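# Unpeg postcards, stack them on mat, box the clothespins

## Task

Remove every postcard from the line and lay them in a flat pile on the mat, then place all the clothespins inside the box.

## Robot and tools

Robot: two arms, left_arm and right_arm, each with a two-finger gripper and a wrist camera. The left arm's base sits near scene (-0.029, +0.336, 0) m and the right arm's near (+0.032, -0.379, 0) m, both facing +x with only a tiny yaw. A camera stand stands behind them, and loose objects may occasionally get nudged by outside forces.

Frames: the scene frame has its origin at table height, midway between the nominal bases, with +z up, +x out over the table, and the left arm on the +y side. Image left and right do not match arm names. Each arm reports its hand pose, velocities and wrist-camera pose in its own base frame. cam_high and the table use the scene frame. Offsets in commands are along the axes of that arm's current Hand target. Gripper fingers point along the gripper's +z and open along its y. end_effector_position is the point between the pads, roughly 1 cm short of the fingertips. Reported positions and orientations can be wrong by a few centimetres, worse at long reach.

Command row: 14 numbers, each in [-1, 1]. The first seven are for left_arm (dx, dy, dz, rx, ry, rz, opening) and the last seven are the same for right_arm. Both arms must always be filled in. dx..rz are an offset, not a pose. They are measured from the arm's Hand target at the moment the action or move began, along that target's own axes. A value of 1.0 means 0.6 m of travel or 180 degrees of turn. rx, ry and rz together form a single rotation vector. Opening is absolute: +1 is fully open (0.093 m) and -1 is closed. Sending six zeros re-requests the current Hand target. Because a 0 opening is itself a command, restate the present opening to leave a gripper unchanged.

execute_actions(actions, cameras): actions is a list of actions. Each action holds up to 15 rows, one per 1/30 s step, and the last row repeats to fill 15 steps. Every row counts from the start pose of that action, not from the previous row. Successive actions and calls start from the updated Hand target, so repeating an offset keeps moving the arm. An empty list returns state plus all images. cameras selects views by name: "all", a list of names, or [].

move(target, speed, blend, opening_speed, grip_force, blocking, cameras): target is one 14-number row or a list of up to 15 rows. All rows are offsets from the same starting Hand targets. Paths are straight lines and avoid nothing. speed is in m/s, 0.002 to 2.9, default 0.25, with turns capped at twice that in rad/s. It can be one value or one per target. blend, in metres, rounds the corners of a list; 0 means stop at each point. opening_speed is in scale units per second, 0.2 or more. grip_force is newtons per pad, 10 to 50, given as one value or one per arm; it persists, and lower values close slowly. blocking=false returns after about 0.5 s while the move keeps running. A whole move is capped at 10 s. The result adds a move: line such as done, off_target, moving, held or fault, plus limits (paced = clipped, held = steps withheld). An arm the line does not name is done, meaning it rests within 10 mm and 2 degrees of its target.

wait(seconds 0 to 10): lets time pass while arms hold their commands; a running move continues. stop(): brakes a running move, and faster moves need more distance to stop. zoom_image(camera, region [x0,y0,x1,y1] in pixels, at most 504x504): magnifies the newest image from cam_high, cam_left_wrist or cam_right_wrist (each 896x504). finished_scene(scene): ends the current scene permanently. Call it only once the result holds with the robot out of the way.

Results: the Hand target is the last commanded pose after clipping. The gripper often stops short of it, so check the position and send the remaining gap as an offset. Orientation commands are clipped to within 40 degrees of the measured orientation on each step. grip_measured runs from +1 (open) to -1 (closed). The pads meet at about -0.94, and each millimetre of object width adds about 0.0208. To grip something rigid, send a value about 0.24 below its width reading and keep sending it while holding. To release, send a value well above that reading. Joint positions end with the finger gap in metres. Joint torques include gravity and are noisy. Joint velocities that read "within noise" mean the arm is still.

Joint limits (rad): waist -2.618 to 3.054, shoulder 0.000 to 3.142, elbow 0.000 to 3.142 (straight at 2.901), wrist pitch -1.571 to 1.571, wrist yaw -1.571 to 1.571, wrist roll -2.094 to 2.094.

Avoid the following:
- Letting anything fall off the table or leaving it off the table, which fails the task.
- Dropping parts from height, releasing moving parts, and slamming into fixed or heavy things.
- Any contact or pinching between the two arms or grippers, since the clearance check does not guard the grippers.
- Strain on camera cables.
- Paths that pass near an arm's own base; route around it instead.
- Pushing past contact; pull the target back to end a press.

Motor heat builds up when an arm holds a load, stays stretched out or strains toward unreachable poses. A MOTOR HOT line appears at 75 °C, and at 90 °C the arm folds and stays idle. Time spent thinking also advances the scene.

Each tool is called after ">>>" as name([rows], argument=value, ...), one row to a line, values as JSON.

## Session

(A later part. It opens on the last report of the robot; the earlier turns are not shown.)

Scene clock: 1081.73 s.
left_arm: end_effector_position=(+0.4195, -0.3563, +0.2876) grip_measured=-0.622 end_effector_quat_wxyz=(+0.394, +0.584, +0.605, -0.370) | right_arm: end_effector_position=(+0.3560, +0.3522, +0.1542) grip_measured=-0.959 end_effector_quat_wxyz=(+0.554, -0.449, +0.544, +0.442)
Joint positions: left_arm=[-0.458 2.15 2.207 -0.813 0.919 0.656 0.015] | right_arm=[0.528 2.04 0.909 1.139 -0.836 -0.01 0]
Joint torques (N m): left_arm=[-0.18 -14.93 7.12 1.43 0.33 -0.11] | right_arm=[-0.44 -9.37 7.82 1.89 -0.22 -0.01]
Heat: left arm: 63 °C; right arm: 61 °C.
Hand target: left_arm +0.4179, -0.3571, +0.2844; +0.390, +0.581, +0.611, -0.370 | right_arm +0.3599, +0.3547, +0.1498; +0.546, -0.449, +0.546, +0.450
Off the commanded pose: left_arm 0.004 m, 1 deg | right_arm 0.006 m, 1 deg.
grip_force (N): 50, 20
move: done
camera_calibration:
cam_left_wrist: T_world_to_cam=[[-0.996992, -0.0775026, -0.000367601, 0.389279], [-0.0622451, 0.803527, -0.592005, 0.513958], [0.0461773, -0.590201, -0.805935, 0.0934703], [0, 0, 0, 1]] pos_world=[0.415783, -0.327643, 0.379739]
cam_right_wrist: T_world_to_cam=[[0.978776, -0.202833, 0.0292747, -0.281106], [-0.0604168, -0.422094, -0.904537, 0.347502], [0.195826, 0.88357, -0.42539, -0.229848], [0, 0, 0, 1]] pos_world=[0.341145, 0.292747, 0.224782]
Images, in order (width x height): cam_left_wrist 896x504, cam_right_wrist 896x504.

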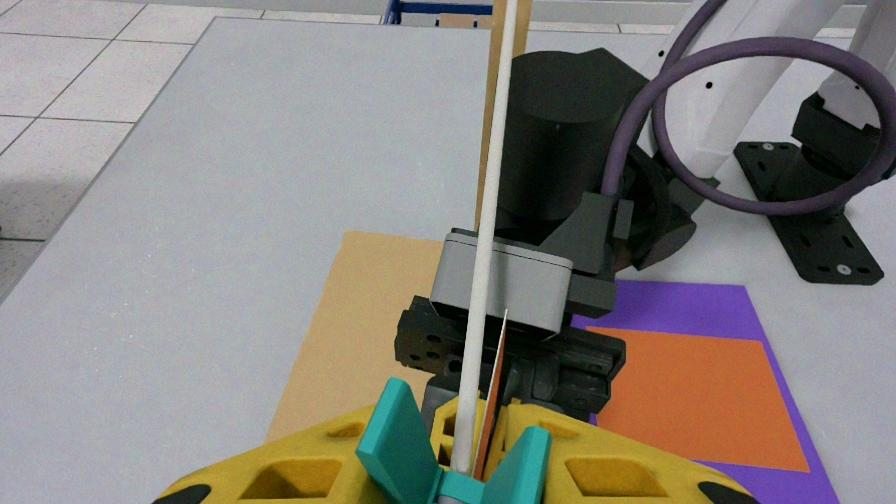

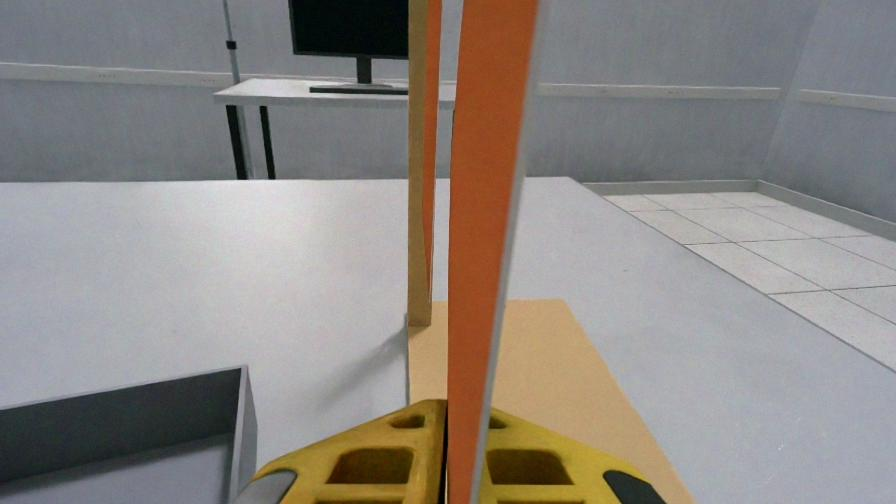

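>>> move([
  [0,0,0,0,0,0,-0.1,0,0,0,0,0,0,-1.0],
  [-0.02,0,0,0,0,0,-0.1,0,0,0,0,0,0,-1.0],
  [-0.02,0,0,0,0,0,-0.7,0,0,0,0,0,0,-1.0],
], speed=0.06, opening_speed=0.7, cameras=["cam_left_wrist"])

>>> zoom_image(camera="cam_left_wrist", region=[300, 300, 620, 504])

Scene clock: 1100.93 s.
left_arm: end_effector_position=(+0.4168, -0.3579, +0.2959) grip_measured=-0.698 end_effector_quat_wxyz=(+0.394, +0.582, +0.607, -0.370) | right_arm: end_effector_position=(+0.3560, +0.3522, +0.1542) grip_measured=-0.959 end_effector_quat_wxyz=(+0.554, -0.449, +0.544, +0.443)
Joint positions: left_arm=[-0.465 2.15 2.24 -0.837 0.912 0.642 0.012] | right_arm=[0.528 2.04 0.909 1.139 -0.836 -0.009 0]
Joint velocities: left_arm=[0.007 -0.012 -0.007 0.081 -0.007 -0.066 0.02] | right_arm=[within noise]
Joint torques (N m): left_arm=[-0.51 -12.18 11.97 1.26 0.32 -0.11] | right_arm=[-0.2 -9.36 7.77 1.89 -0.24 0.03]
Heat: left arm: 66 °C; right arm: 61 °C.
Hand target: left_arm +0.4181, -0.3622, +0.2952; +0.389, +0.581, +0.611, -0.370 | right_arm +0.3599, +0.3547, +0.1498; +0.546, -0.449, +0.546, +0.450
Off the commanded pose: left_arm 0.005 m, 1 deg | right_arm 0.006 m, 1 deg.
grip_force (N): 50, 20
move: done
camera_calibration:
cam_left_wrist: T_world_to_cam=[[-0.996616, -0.0821672, 0.00245124, 0.383764], [-0.0676701, 0.803119, -0.591963, 0.522179], [0.0466713, -0.590125, -0.805962, 0.0991065], [0, 0, 0, 1]] pos_world=[0.413175, -0.329354, 0.388046]
Images, in order (width x height): cam_left_wrist 896x504.

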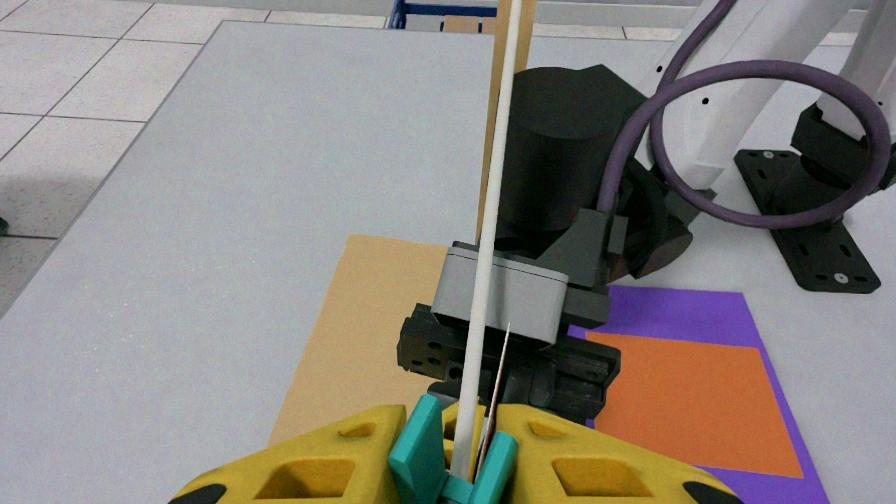

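Scaled by 1.575 from the camera's 896x504 image, which has a finer 1280x720 frame.

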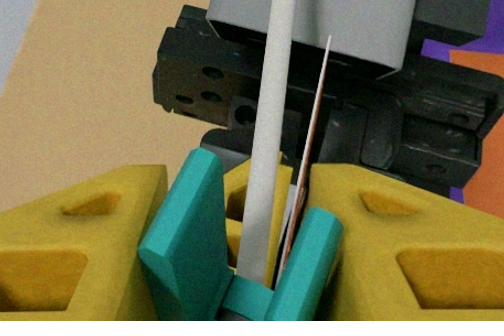

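>>> move([
  [0,0,0,0,0,0,-0.76,0,0,0,0,0,0,-1.0],
  [-0.0528,0,-0.0246,0,0,0,-0.76,0,0,0,0,0,0,-1.0],
], speed=0.05, cameras=["cam_left_wrist","cam_high"])

>>> zoom_image(camera="cam_left_wrist", region=[300, 200, 660, 504])

Scene clock: 1114.17 s.
left_arm: end_effector_position=(+0.4183, -0.3584, +0.3316) grip_measured=-0.718 end_effector_quat_wxyz=(+0.393, +0.578, +0.611, -0.371) | right_arm: end_effector_position=(+0.3560, +0.3522, +0.1542) grip_measured=-0.959 end_effector_quat_wxyz=(+0.554, -0.449, +0.544, +0.443)
Joint positions: left_arm=[-0.465 2.291 2.639 -1.092 0.909 0.629 0.011] | right_arm=[0.528 2.04 0.909 1.139 -0.836 -0.009 0]
Joint torques (N m): left_arm=[-0.53 -12.71 10.86 1.28 0.34 0.01] | right_arm=[-0.2 -9.33 7.71 1.87 -0.21 -0.03]
Heat: left arm: 65 °C; right arm: 61 °C.
Hand target: left_arm +0.4181, -0.3622, +0.3302; +0.390, +0.581, +0.611, -0.370 | right_arm +0.3599, +0.3547, +0.1498; +0.546, -0.449, +0.546, +0.450
Off the commanded pose: left_arm 0.004 m, 0 deg | right_arm 0.006 m, 1 deg.
grip_force (N): 50, 20
move: done
camera_calibration:
cam_left_wrist: T_world_to_cam=[[-0.995913, -0.089648, 0.010958, 0.379366], [-0.0787346, 0.802357, -0.591628, 0.548003], [0.0442461, -0.590073, -0.806137, 0.12865], [0, 0, 0, 1]] pos_world=[0.415271, -0.329772, 0.423766]
Images, in order (width x height): cam_high 896x504, cam_left_wrist 896x504.

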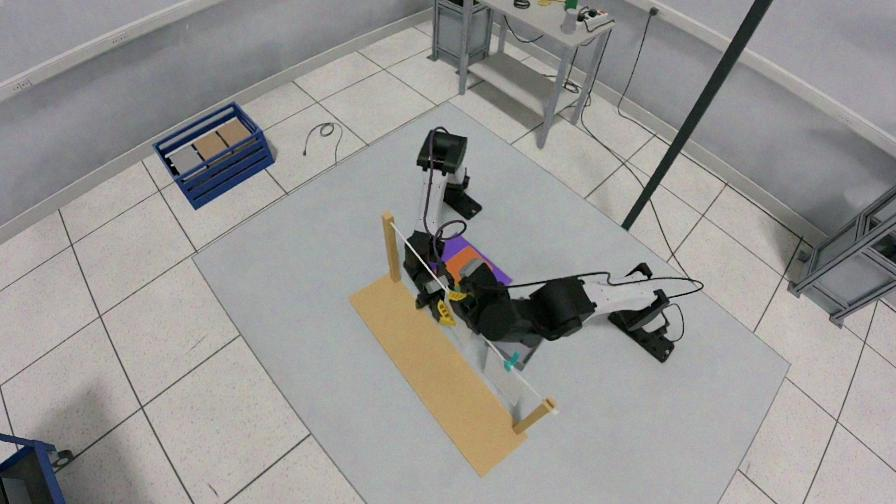

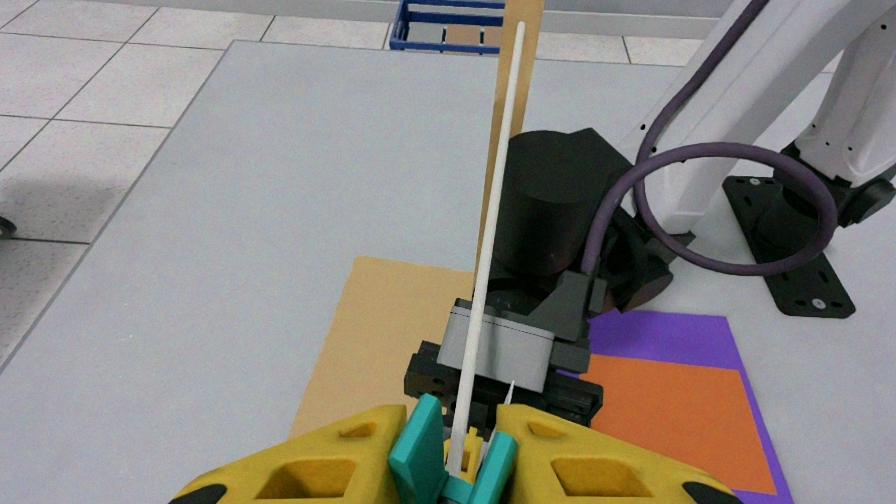

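Scaled by 1.400 from the camera's 896x504 image, which has a finer 1280x720 frame.

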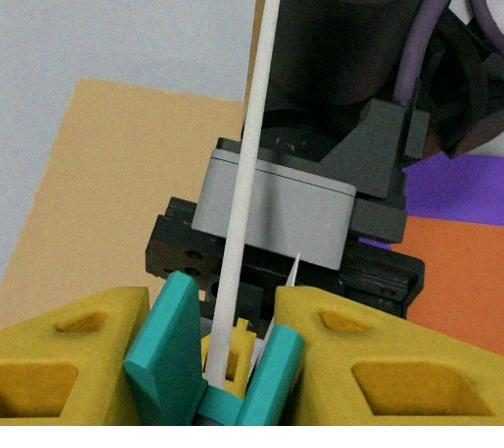

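>>> zoom_image(camera="cam_high", region=[380, 200, 580, 420])

Scaled by 2.291 from the camera's 896x504 image, which has a finer 1280x720 frame.

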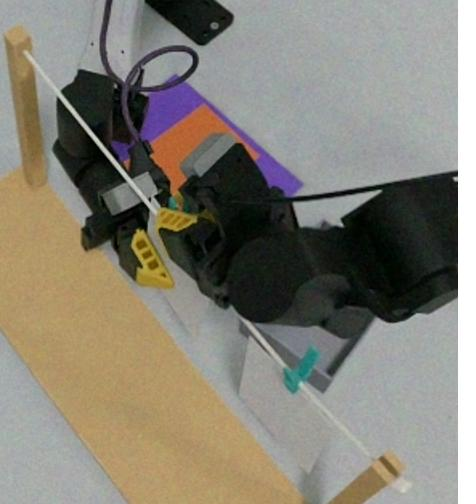

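>>> move([
  [-0.068,0,-0.0316,0,0,0,-0.78,-0.0337,0.198,-0.0735,0,0,0,-1.0],
  [-0.0653,-0.1575,-0.1563,0,0,0,-0.78,-0.117,0.2733,-0.2222,0.0878,0.1716,0.4716,-1.0],
  [-0.0653,-0.1575,-0.1563,0,0,0,-0.78,0.083,0.2975,-0.2773,0.0878,0.1716,0.4716,-1.0],
], speed=[0.1, 0.12, 0.1], blend=[0.01, 0.03, 0], cameras=["all"])

Scene clock: 1151.00 s.
left_arm: end_effector_position=(+0.3246, -0.3028, +0.3979) grip_measured=-0.718 end_effector_quat_wxyz=(+0.379, +0.579, +0.620, -0.371) | right_arm: end_effector_position=(+0.1525, +0.2271, +0.1025) grip_measured=-0.959 end_effector_quat_wxyz=(+0.002, +0.012, +0.868, +0.497)
Joint positions: left_arm=[-0.445 1.909 2.368 -1.262 0.916 0.664 0.011] | right_arm=[0.5 1.063 0.416 -0.224 -0.847 0.854 0]
Joint torques (N m): left_arm=[0.92 -12.96 5.85 1.41 0.56 0.12] | right_arm=[-0.77 -2.58 5.85 1.72 -0.49 -0.32]
Heat: left arm: 64 °C; right arm: 60 °C.
Hand target: left_arm +0.3202, -0.2987, +0.4053; +0.389, +0.581, +0.611, -0.370 | right_arm +0.1527, +0.2257, +0.1001; +0.005, +0.008, +0.866, +0.500
Off the commanded pose: left_arm 0.009 m, 2 deg | right_arm 0.003 m, 1 deg.
elbow stopped short (left arm): the move would have taken joint 3 (elbow) straighter than the controller allows.
grip_force (N): 50, 20
move: done
camera_calibration:
cam_left_wrist: T_world_to_cam=[[-0.995479, -0.0896077, 0.0315061, 0.282034], [-0.0914981, 0.815597, -0.57134, 0.535392], [0.0255001, -0.571639, -0.820109, 0.236291], [0, 0, 0, 1]] pos_world=[0.32372, -0.276319, 0.490789]
cam_right_wrist: T_world_to_cam=[[-0.0054283, -0.503781, -0.863814, 0.204115], [-0.909135, -0.357273, 0.214077, 0.235725], [-0.416465, 0.786486, -0.456066, 0.0170464], [0, 0, 0, 1]] pos_world=[0.222513, 0.17364, 0.133628]

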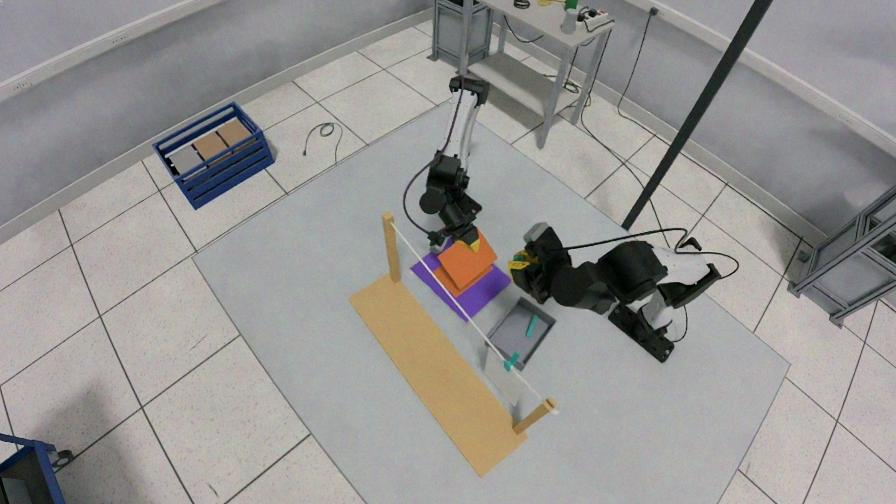

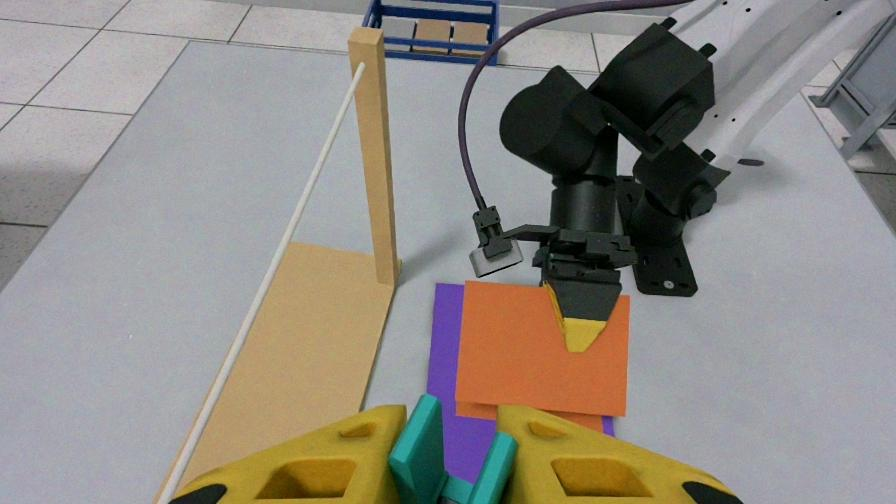

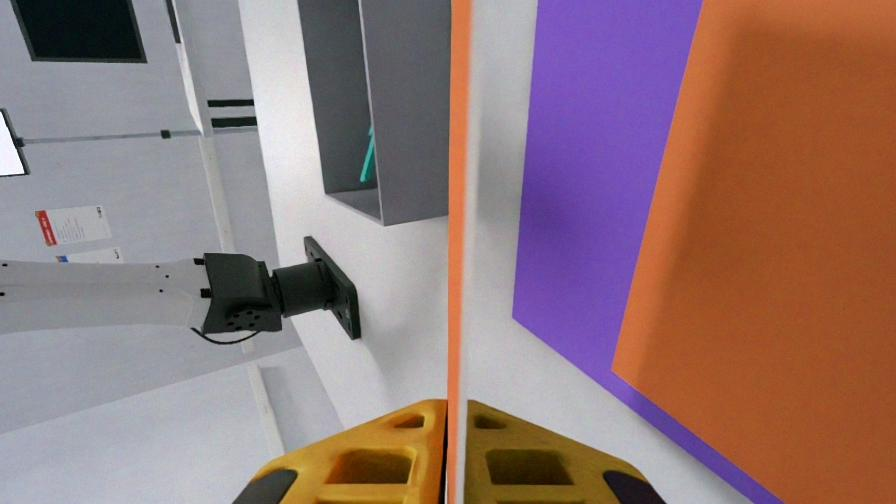

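>>> move(target=[0,0,0,0,0,0,-0.78,0,-0.101,0.0583,0,0,0,-1.0], speed=0.06, cameras=["cam_left_wrist","cam_right_wrist"])

Scene clock: 1165.83 s.
left_arm: end_effector_position=(+0.3246, -0.3028, +0.3979) grip_measured=-0.718 end_effector_quat_wxyz=(+0.379, +0.579, +0.620, -0.371) | right_arm: end_effector_position=(+0.1531, +0.2279, +0.0335) grip_measured=-0.959 end_effector_quat_wxyz=(+0.004, +0.008, +0.867, +0.499)
Joint positions: left_arm=[-0.445 1.909 2.368 -1.262 0.916 0.664 0.011] | right_arm=[0.5 1.369 0.228 0.274 -0.851 0.848 0]
Joint torques (N m): left_arm=[0.92 -12.96 5.83 1.41 0.56 0.12] | right_arm=[-0.84 -2.85 4.21 1.79 -0.44 -0.29]
Heat: left arm: 64 °C; right arm: 59 °C.
Hand target: left_arm +0.3202, -0.2987, +0.4053; +0.389, +0.581, +0.611, -0.370 | right_arm +0.1527, +0.2257, +0.0301; +0.005, +0.008, +0.866, +0.500
Off the commanded pose: left_arm 0.010 m, 2 deg | right_arm 0.004 m, 0 deg.
grip_force (N): 50, 20
move: done
camera_calibration:
cam_left_wrist: T_world_to_cam=[[-0.995479, -0.0896077, 0.0315061, 0.282034], [-0.0914981, 0.815597, -0.57134, 0.535392], [0.0255001, -0.571639, -0.820109, 0.236291], [0, 0, 0, 1]] pos_world=[0.32372, -0.276319, 0.490789]
cam_right_wrist: T_world_to_cam=[[0.00394226, -0.499954, -0.866043, 0.142668], [-0.908727, -0.363259, 0.205567, 0.252834], [-0.417372, 0.786187, -0.455753, -0.014588], [0, 0, 0, 1]] pos_world=[0.223106, 0.17464, 0.0649337]
Images, in order (width x height): cam_left_wrist 896x504, cam_right_wrist 896x504.

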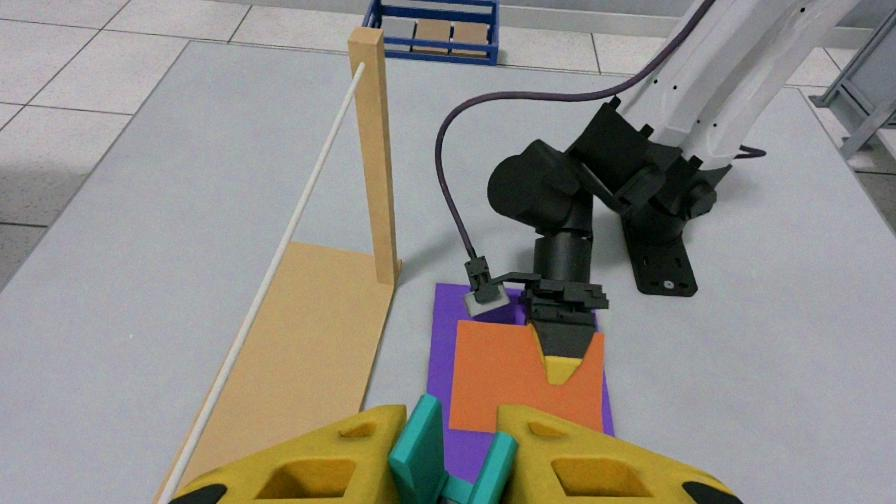

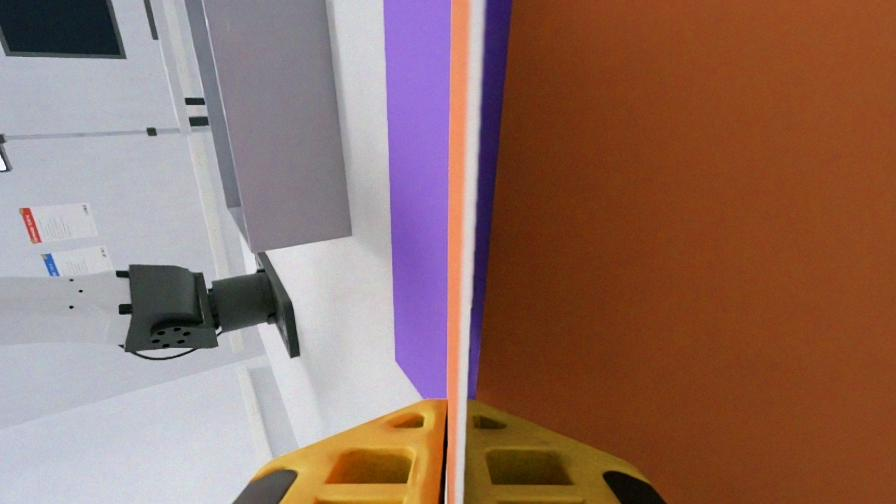

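>>> move([
  [0,0,0,0,0,0,-0.78,0,-0.0115,0.0067,0,0,0,-1.0],
  [0,0,0,0,0,0,-0.78,0,-0.0115,0.0067,0,0,0,-0.72],
], speed=0.05, opening_speed=0.5, cameras=["cam_left_wrist","cam_right_wrist"])

Scene clock: 1181.10 s.
left_arm: end_effector_position=(+0.3246, -0.3028, +0.3979) grip_measured=-0.718 end_effector_quat_wxyz=(+0.379, +0.579, +0.620, -0.371) | right_arm: end_effector_position=(+0.1525, +0.2290, +0.0271) grip_measured=-0.723 end_effector_quat_wxyz=(+0.002, +0.004, +0.864, +0.504)
Joint positions: left_arm=[-0.445 1.909 2.368 -1.262 0.916 0.664 0.011] | right_arm=[0.5 1.426 0.213 0.353 -0.863 0.848 0.011]
Joint torques (N m): left_arm=[0.94 -12.97 5.83 1.42 0.57 0.11] | right_arm=[-0.84 -2.84 3.9 1.73 -0.32 -0.26]
Heat: left arm: 63 °C; right arm: 57 °C.
Hand target: left_arm +0.3202, -0.2987, +0.4053; +0.389, +0.581, +0.611, -0.370 | right_arm +0.1527, +0.2257, +0.0221; +0.005, +0.008, +0.866, +0.500
Off the commanded pose: left_arm 0.010 m, 2 deg | right_arm 0.006 m, 1 deg.
grip_force (N): 50, 20
move: done
camera_calibration:
cam_left_wrist: T_world_to_cam=[[-0.995479, -0.0896077, 0.0315061, 0.282034], [-0.0914981, 0.815597, -0.57134, 0.535392], [0.0255001, -0.571639, -0.820109, 0.236291], [0, 0, 0, 1]] pos_world=[0.32372, -0.276319, 0.490789]
cam_right_wrist: T_world_to_cam=[[0.00925076, -0.490365, -0.871468, 0.134885], [-0.906347, -0.37228, 0.199857, 0.255901], [-0.422433, 0.788003, -0.447885, -0.018439], [0, 0, 0, 1]] pos_world=[0.222898, 0.17594, 0.0581453]
Images, in order (width x height): cam_left_wrist 896x504, cam_right_wrist 896x504.

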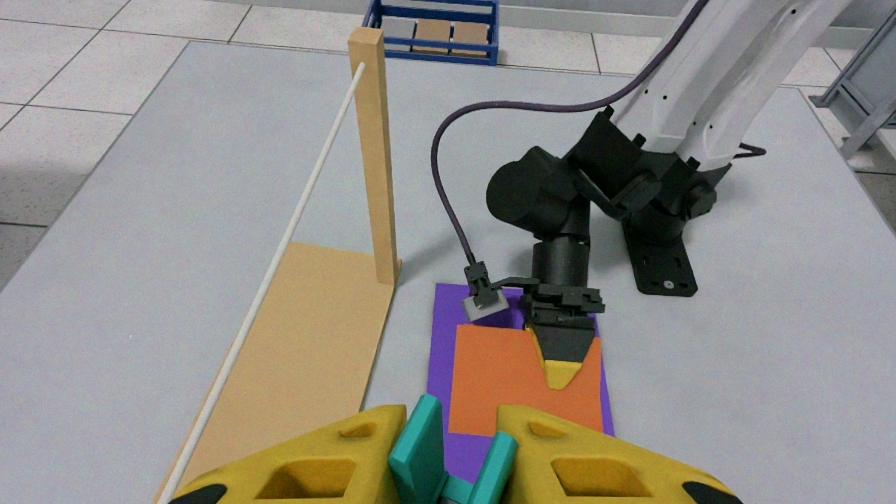

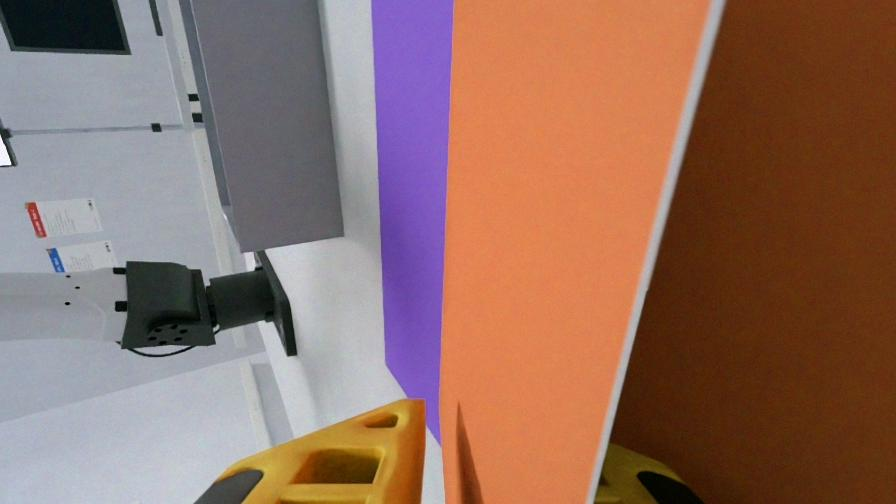

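>>> move([
  [0,0,0,0,0,0,-0.78,0,-0.075,-0.13,0,0,0,-0.72],
  [0,0,0,0,0,0,-0.78,0,0.0405,-0.1967,0,0,0,-0.72],
], speed=0.08, cameras=["all"])

Scene clock: 1191.47 s.
left_arm: end_effector_position=(+0.3246, -0.3028, +0.3979) grip_measured=-0.718 end_effector_quat_wxyz=(+0.379, +0.579, +0.620, -0.371) | right_arm: end_effector_position=(+0.1440, +0.1373, +0.0946) grip_measured=-0.723 end_effector_quat_wxyz=(-0.014, +0.020, +0.866, +0.499)
Joint positions: left_arm=[-0.445 1.909 2.368 -1.262 0.916 0.664 0.011] | right_arm=[-0.058 1.203 0.523 -1.002 -1.043 -0.076 0.011]
Joint torques (N m): left_arm=[0.92 -12.96 5.83 1.41 0.56 0.12] | right_arm=[-0.65 -4.1 7.87 0.13 -0.65 -0.4]
Heat: left arm: 63 °C; right arm: 57 °C.
Hand target: left_arm +0.3202, -0.2987, +0.4053; +0.389, +0.581, +0.611, -0.370 | right_arm +0.1509, +0.1357, +0.1022; +0.005, +0.008, +0.866, +0.500
Off the commanded pose: left_arm 0.010 m, 2 deg | right_arm 0.010 m, 3 deg.
grip_force (N): 50, 20
move: off_target (right_arm)
camera_calibration:
cam_left_wrist: T_world_to_cam=[[-0.995479, -0.0896077, 0.0315061, 0.282034], [-0.0914981, 0.815597, -0.57134, 0.535392], [0.0255001, -0.571639, -0.820109, 0.236291], [0, 0, 0, 1]] pos_world=[0.32372, -0.276319, 0.490789]
cam_right_wrist: T_world_to_cam=[[-0.0346551, -0.498069, -0.866444, 0.155729], [-0.900034, -0.361317, 0.243699, 0.194035], [-0.43444, 0.788275, -0.435758, 0.0809772], [0, 0, 0, 1]] pos_world=[0.215215, 0.0838398, 0.122931]

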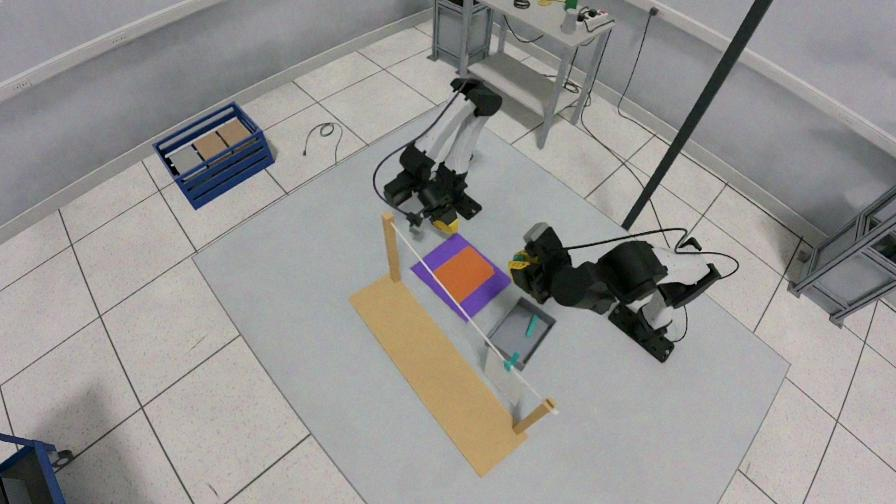

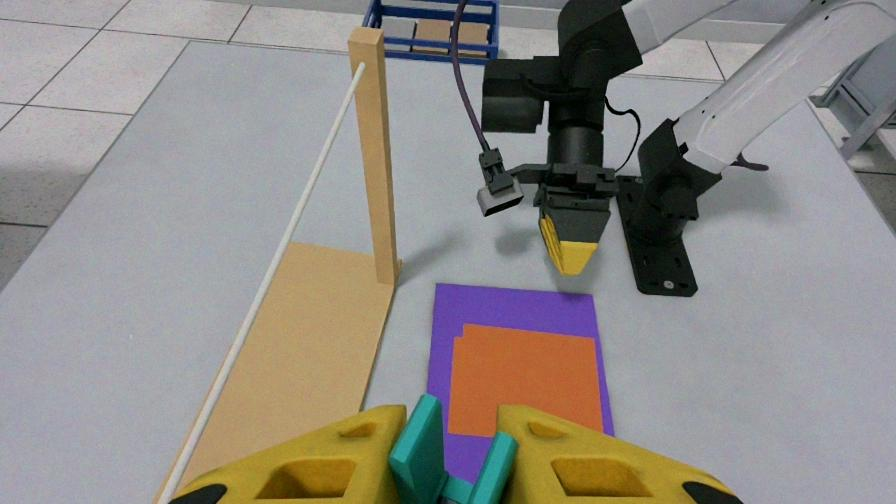

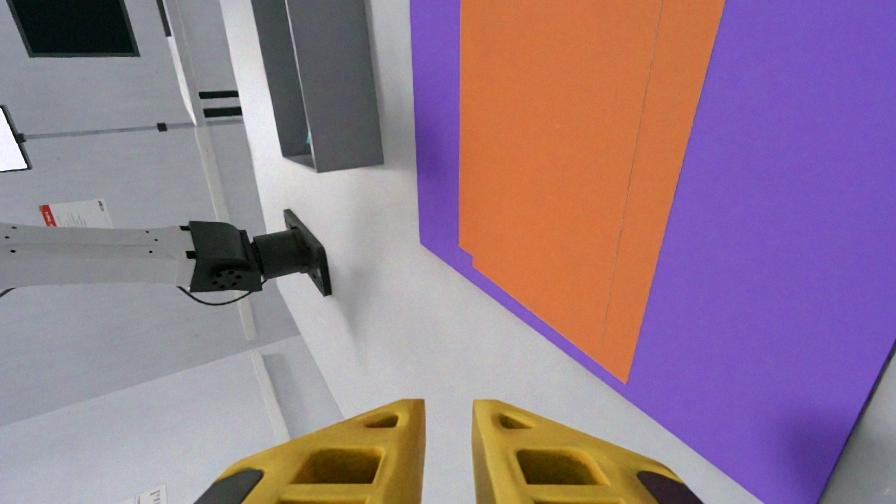

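>>> move([
  [0.1875,-0.0387,0.0118,0,0,0,-0.78,0,0.1443,-0.0833,0,0,0,-0.3],
  [0.3083,-0.0388,0.068,0,0,0,-0.78,-0.2002,0.2323,0.1357,-0.0878,-0.1716,-0.4716,-0.3],
  [0.3083,-0.0388,0.068,0,0,0,-0.78,-0.3505,0.2652,0.2995,-0.0878,-0.1716,-0.4716,-0.3],
], speed=[0.12, 0.15, 0.12], blend=[0.03, 0.03, 0], cameras=["all"])

Scene clock: 1229.90 s.
left_arm: end_effector_position=(+0.2977, -0.2611, +0.2193) grip_measured=-0.718 end_effector_quat_wxyz=(+0.383, +0.579, +0.617, -0.370) | right_arm: end_effector_position=(+0.3614, +0.3600, +0.1554) grip_measured=-0.303 end_effector_quat_wxyz=(+0.547, -0.447, +0.544, +0.453)
Joint positions: left_arm=[-0.361 1.541 1.188 -0.524 0.974 0.768 0.011] | right_arm=[0.534 2.068 0.959 1.122 -0.846 0.015 0.031]
Joint torques (N m): left_arm=[0.85 -9.61 7.35 1.33 0.61 0.14] | right_arm=[1.01 -9.66 8.09 1.78 0.14 -0.27]
Heat: left arm: 62 °C; right arm: 56 °C.
Hand target: left_arm +0.2950, -0.2586, +0.2204; +0.390, +0.581, +0.611, -0.370 | right_arm +0.3659, +0.3667, +0.1501; +0.546, -0.449, +0.546, +0.450
Off the commanded pose: left_arm 0.004 m, 1 deg | right_arm 0.010 m, 1 deg.
grip_force (N): 50, 20
move: done
camera_calibration:
cam_left_wrist: T_world_to_cam=[[-0.995596, -0.0905816, 0.0241578, 0.265952], [-0.0878917, 0.812235, -0.576671, 0.39612], [0.032614, -0.576255, -0.816619, 0.110268], [0, 0, 0, 1]] pos_world=[0.296, -0.23411, 0.312053]
cam_right_wrist: T_world_to_cam=[[0.982359, -0.186776, 0.00924369, -0.28886], [-0.0706189, -0.416287, -0.906487, 0.354143], [0.173158, 0.889843, -0.422133, -0.231913], [0, 0, 0, 1]] pos_world=[0.348931, 0.299839, 0.225798]

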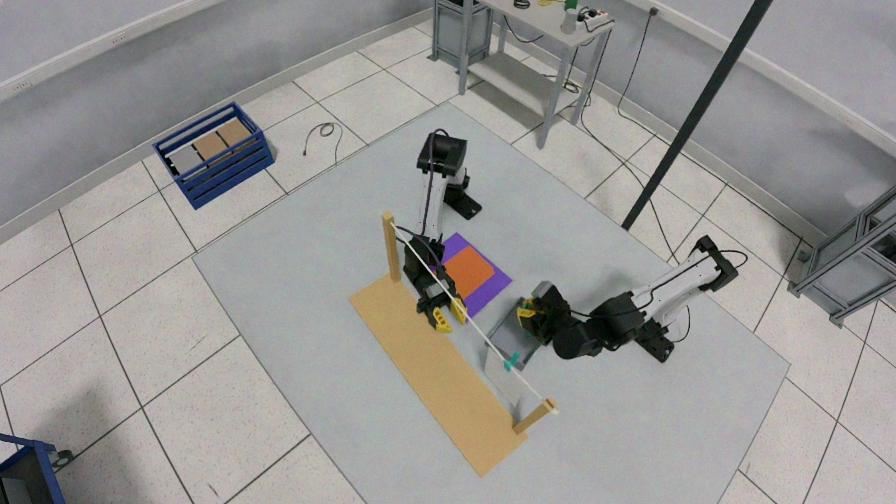

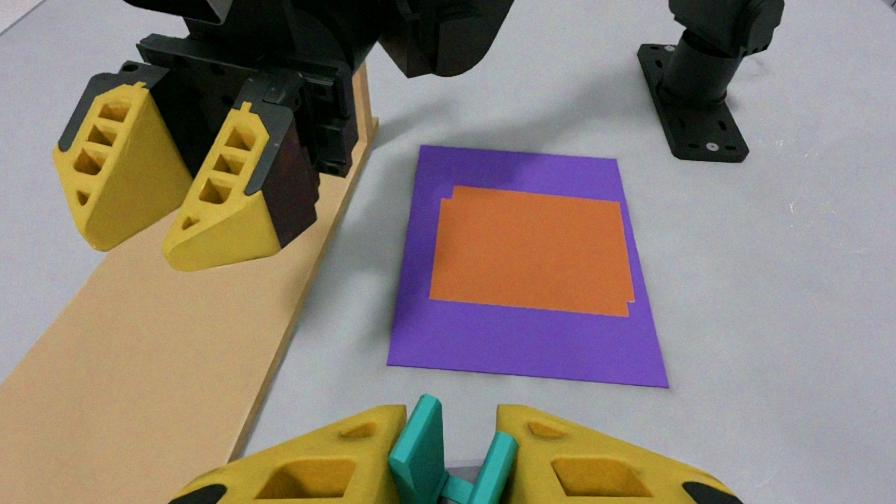

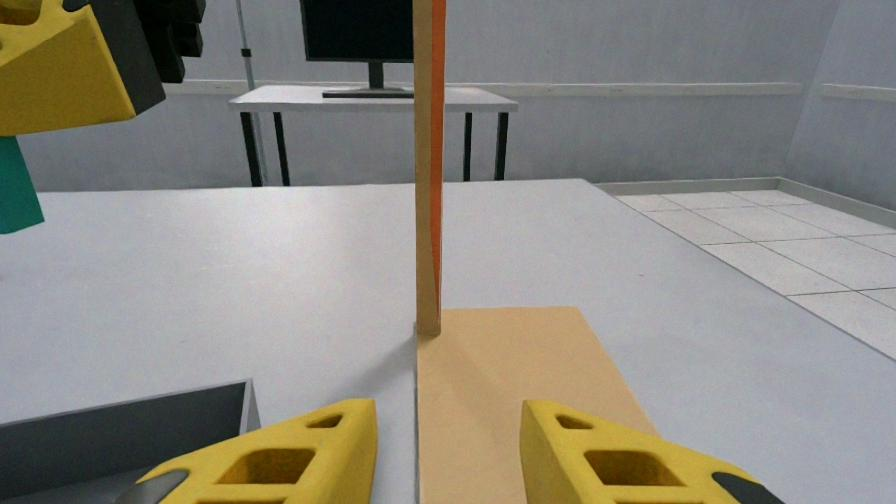

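>>> zoom_image(camera="cam_left_wrist", region=[340, 360, 600, 504])

>>> zoom_image(camera="cam_high", region=[460, 260, 600, 390])

Scaled by 1.938 from the camera's 896x504 image, which has a finer 1280x720 frame.

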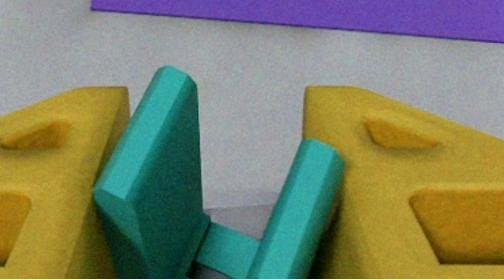

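Scaled by 3.600 from the camera's 896x504 image, which has a finer 1280x720 frame.

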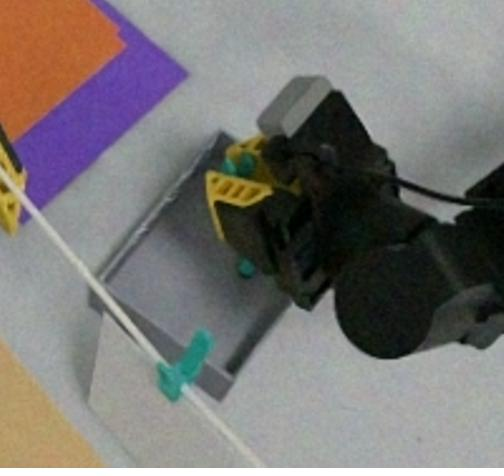

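>>> zoom_image(camera="cam_right_wrist", region=[380, 0, 520, 340])

>>> move([
  [0.204,0,0.0949,0,0,0,-0.78,0,0,0,0,0,0,-0.3],
  [0.204,0,0.0949,0,0,0,0.1,0,0,0,0,0,0,-0.3],
], speed=0.1, opening_speed=0.6, cameras=["cam_high","cam_left_wrist","cam_right_wrist"])

Scaled by 1.482 from the camera's 896x504 image, which has a finer 1280x720 frame.

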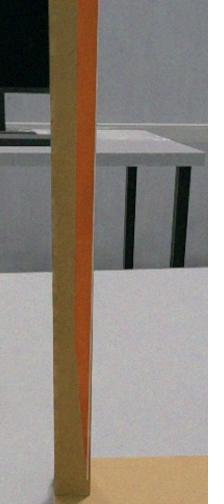

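Scene clock: 1272.93 s.
left_arm: end_effector_position=(+0.2975, -0.2612, +0.0910) grip_measured=+0.099 end_effector_quat_wxyz=(+0.392, +0.583, +0.610, -0.366) | right_arm: end_effector_position=(+0.3614, +0.3602, +0.1553) grip_measured=-0.303 end_effector_quat_wxyz=(+0.546, -0.447, +0.544, +0.453)
Joint positions: left_arm=[-0.361 1.73 0.824 0.05 0.976 0.774 0.05] | right_arm=[0.534 2.068 0.959 1.122 -0.846 0.015 0.031]
Joint torques (N m): left_arm=[0.91 -7.98 6.19 1.35 0.58 0.07] | right_arm=[0.95 -9.66 8.02 1.79 0.11 -0.3]
Heat: left arm: 58 °C; right arm: 57 °C.
Hand target: left_arm +0.2950, -0.2584, +0.0853; +0.389, +0.581, +0.612, -0.370 | right_arm +0.3657, +0.3668, +0.1501; +0.546, -0.449, +0.546, +0.450
Off the commanded pose: left_arm 0.007 m, 1 deg | right_arm 0.009 m, 1 deg.
grip_force (N): 50, 20
move: done
camera_calibration:
cam_left_wrist: T_world_to_cam=[[-0.996258, -0.0864284, 0.00032594, 0.27233], [-0.0702641, 0.807725, -0.585358, 0.316477], [0.0503283, -0.583191, -0.810775, -0.00221649], [0, 0, 0, 1]] pos_world=[0.29366, -0.233382, 0.183367]
cam_right_wrist: T_world_to_cam=[[0.982285, -0.187192, 0.00863623, -0.288534], [-0.0714268, -0.416623, -0.906269, 0.35447], [0.173244, 0.889598, -0.422613, -0.231982], [0, 0, 0, 1]] pos_world=[0.348931, 0.300039, 0.225698]

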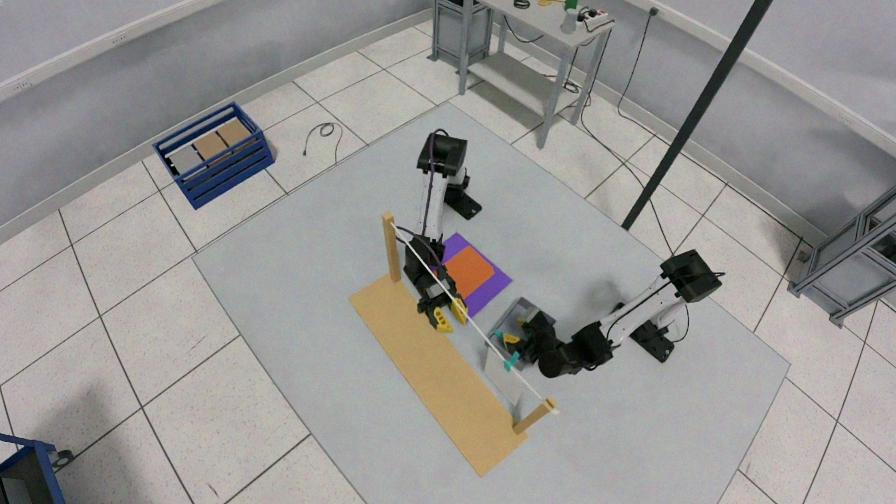

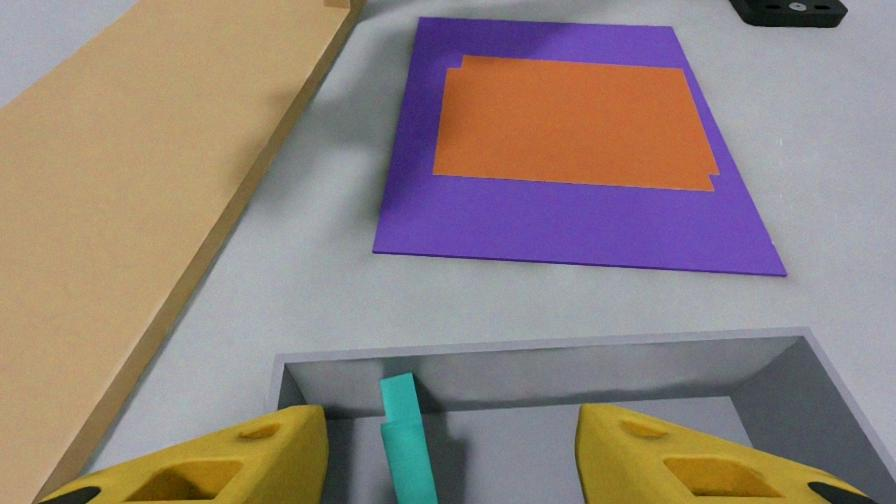

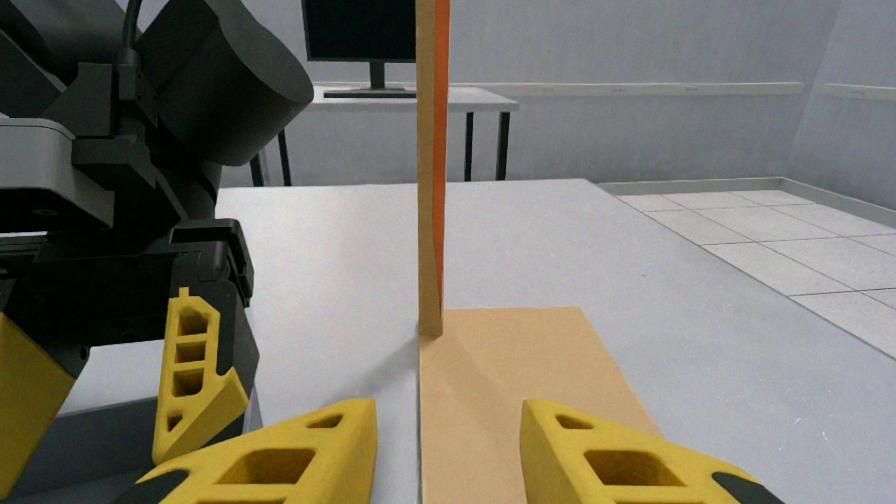

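>>> move([
  [-0.4229,0,-0.198,0,0,0,0.1,0,0,0,0,0,0,-0.3],
  [-0.3648,0.1142,-0.4588,-0.0155,-0.0282,-0.006,0.9,0,0,0,0,0,0,-0.3],
  [-0.3248,0.2227,-0.3282,-0.0155,-0.0282,-0.006,0.9,0,0.005,0.24,0,0,0,-0.3],
], speed=[0.15, 0.2, 0.1], blend=[0.03, 0, 0], cameras=["all"])

Scene clock: 1313.10 s.
left_arm: end_effector_position=(+0.4223, -0.1548, +0.3450) grip_measured=+0.899 end_effector_quat_wxyz=(+0.440, +0.541, +0.607, -0.381) | right_arm: end_effector_position=(+0.3860, +0.5029, +0.1580) grip_measured=-0.303 end_effector_quat_wxyz=(+0.543, -0.447, +0.545, +0.456)
Joint positions: left_arm=[0.008 2.142 2.458 -1.545 1.222 1.222 0.088] | right_arm=[0.76 2.362 1.521 0.849 -0.626 0.015 0.031]
Joint torques (N m): left_arm=[-0.17 -11.34 9.88 0.61 0.55 -0.07] | right_arm=[0.5 -13.16 9.31 2.02 0.14 -0.25]
Heat: left arm: 55 °C; right arm: 57 °C.
Hand target: left_arm +0.4235, -0.1558, +0.3452; +0.427, +0.549, +0.608, -0.384 | right_arm +0.3904, +0.5087, +0.1500; +0.546, -0.449, +0.546, +0.450
Off the commanded pose: left_arm 0.002 m, 2 deg | right_arm 0.011 m, 1 deg.
joint sent to its limit (left arm) — joint 4 (wrist pitch), lower limit. The joint targets still meet the commanded pose.
grip_force (N): 50, 20
move: off_target (right_arm); target 2's new opening was sent with left_arm's hand 0.004 m and 11 deg from that target
camera_calibration:
cam_left_wrist: T_world_to_cam=[[-0.987468, -0.157812, 0.00184242, 0.390488], [-0.118254, 0.732115, -0.670838, 0.426096], [0.104517, -0.662648, -0.741602, 0.200501], [0, 0, 0, 1]] pos_world=[0.415026, -0.117466, 0.433814]
cam_right_wrist: T_world_to_cam=[[0.983449, -0.181147, 0.00365575, -0.288766], [-0.0736495, -0.418116, -0.905403, 0.419659], [0.165539, 0.890149, -0.424538, -0.359018], [0, 0, 0, 1]] pos_world=[0.374326, 0.442736, 0.2286]

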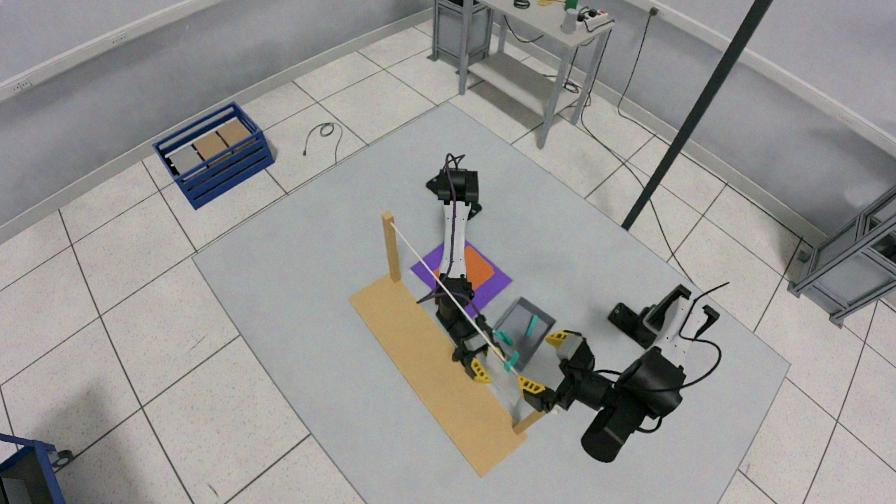

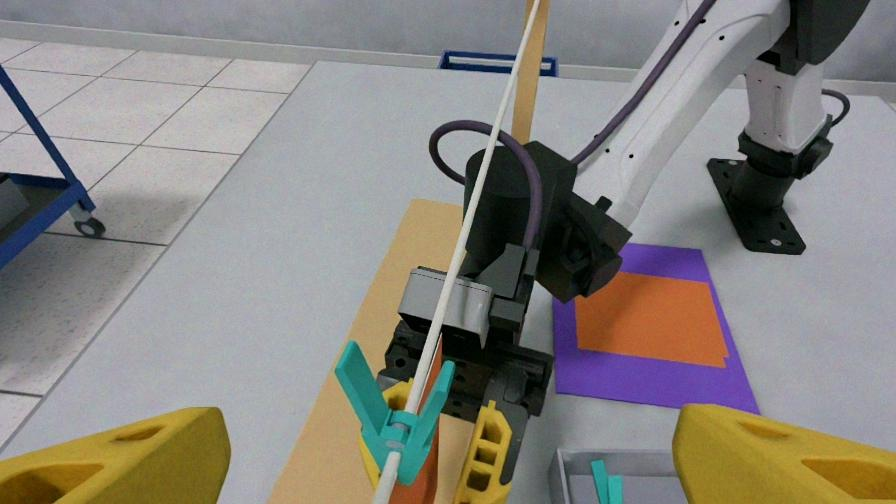

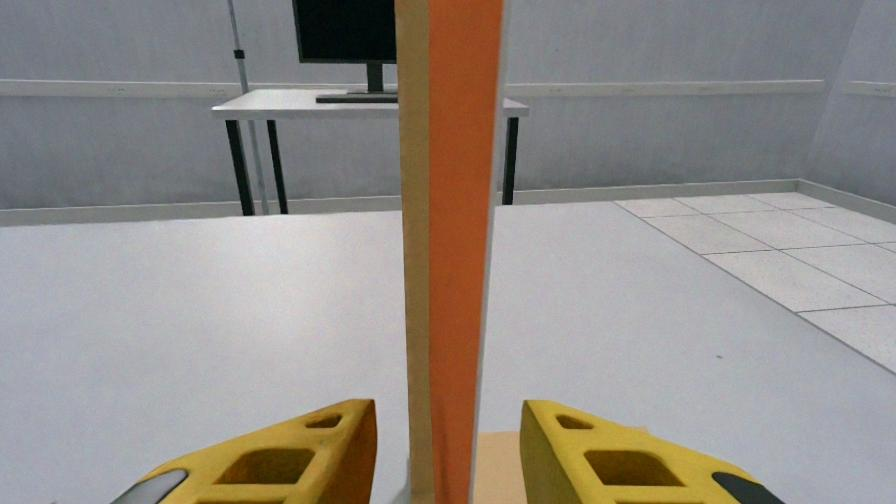

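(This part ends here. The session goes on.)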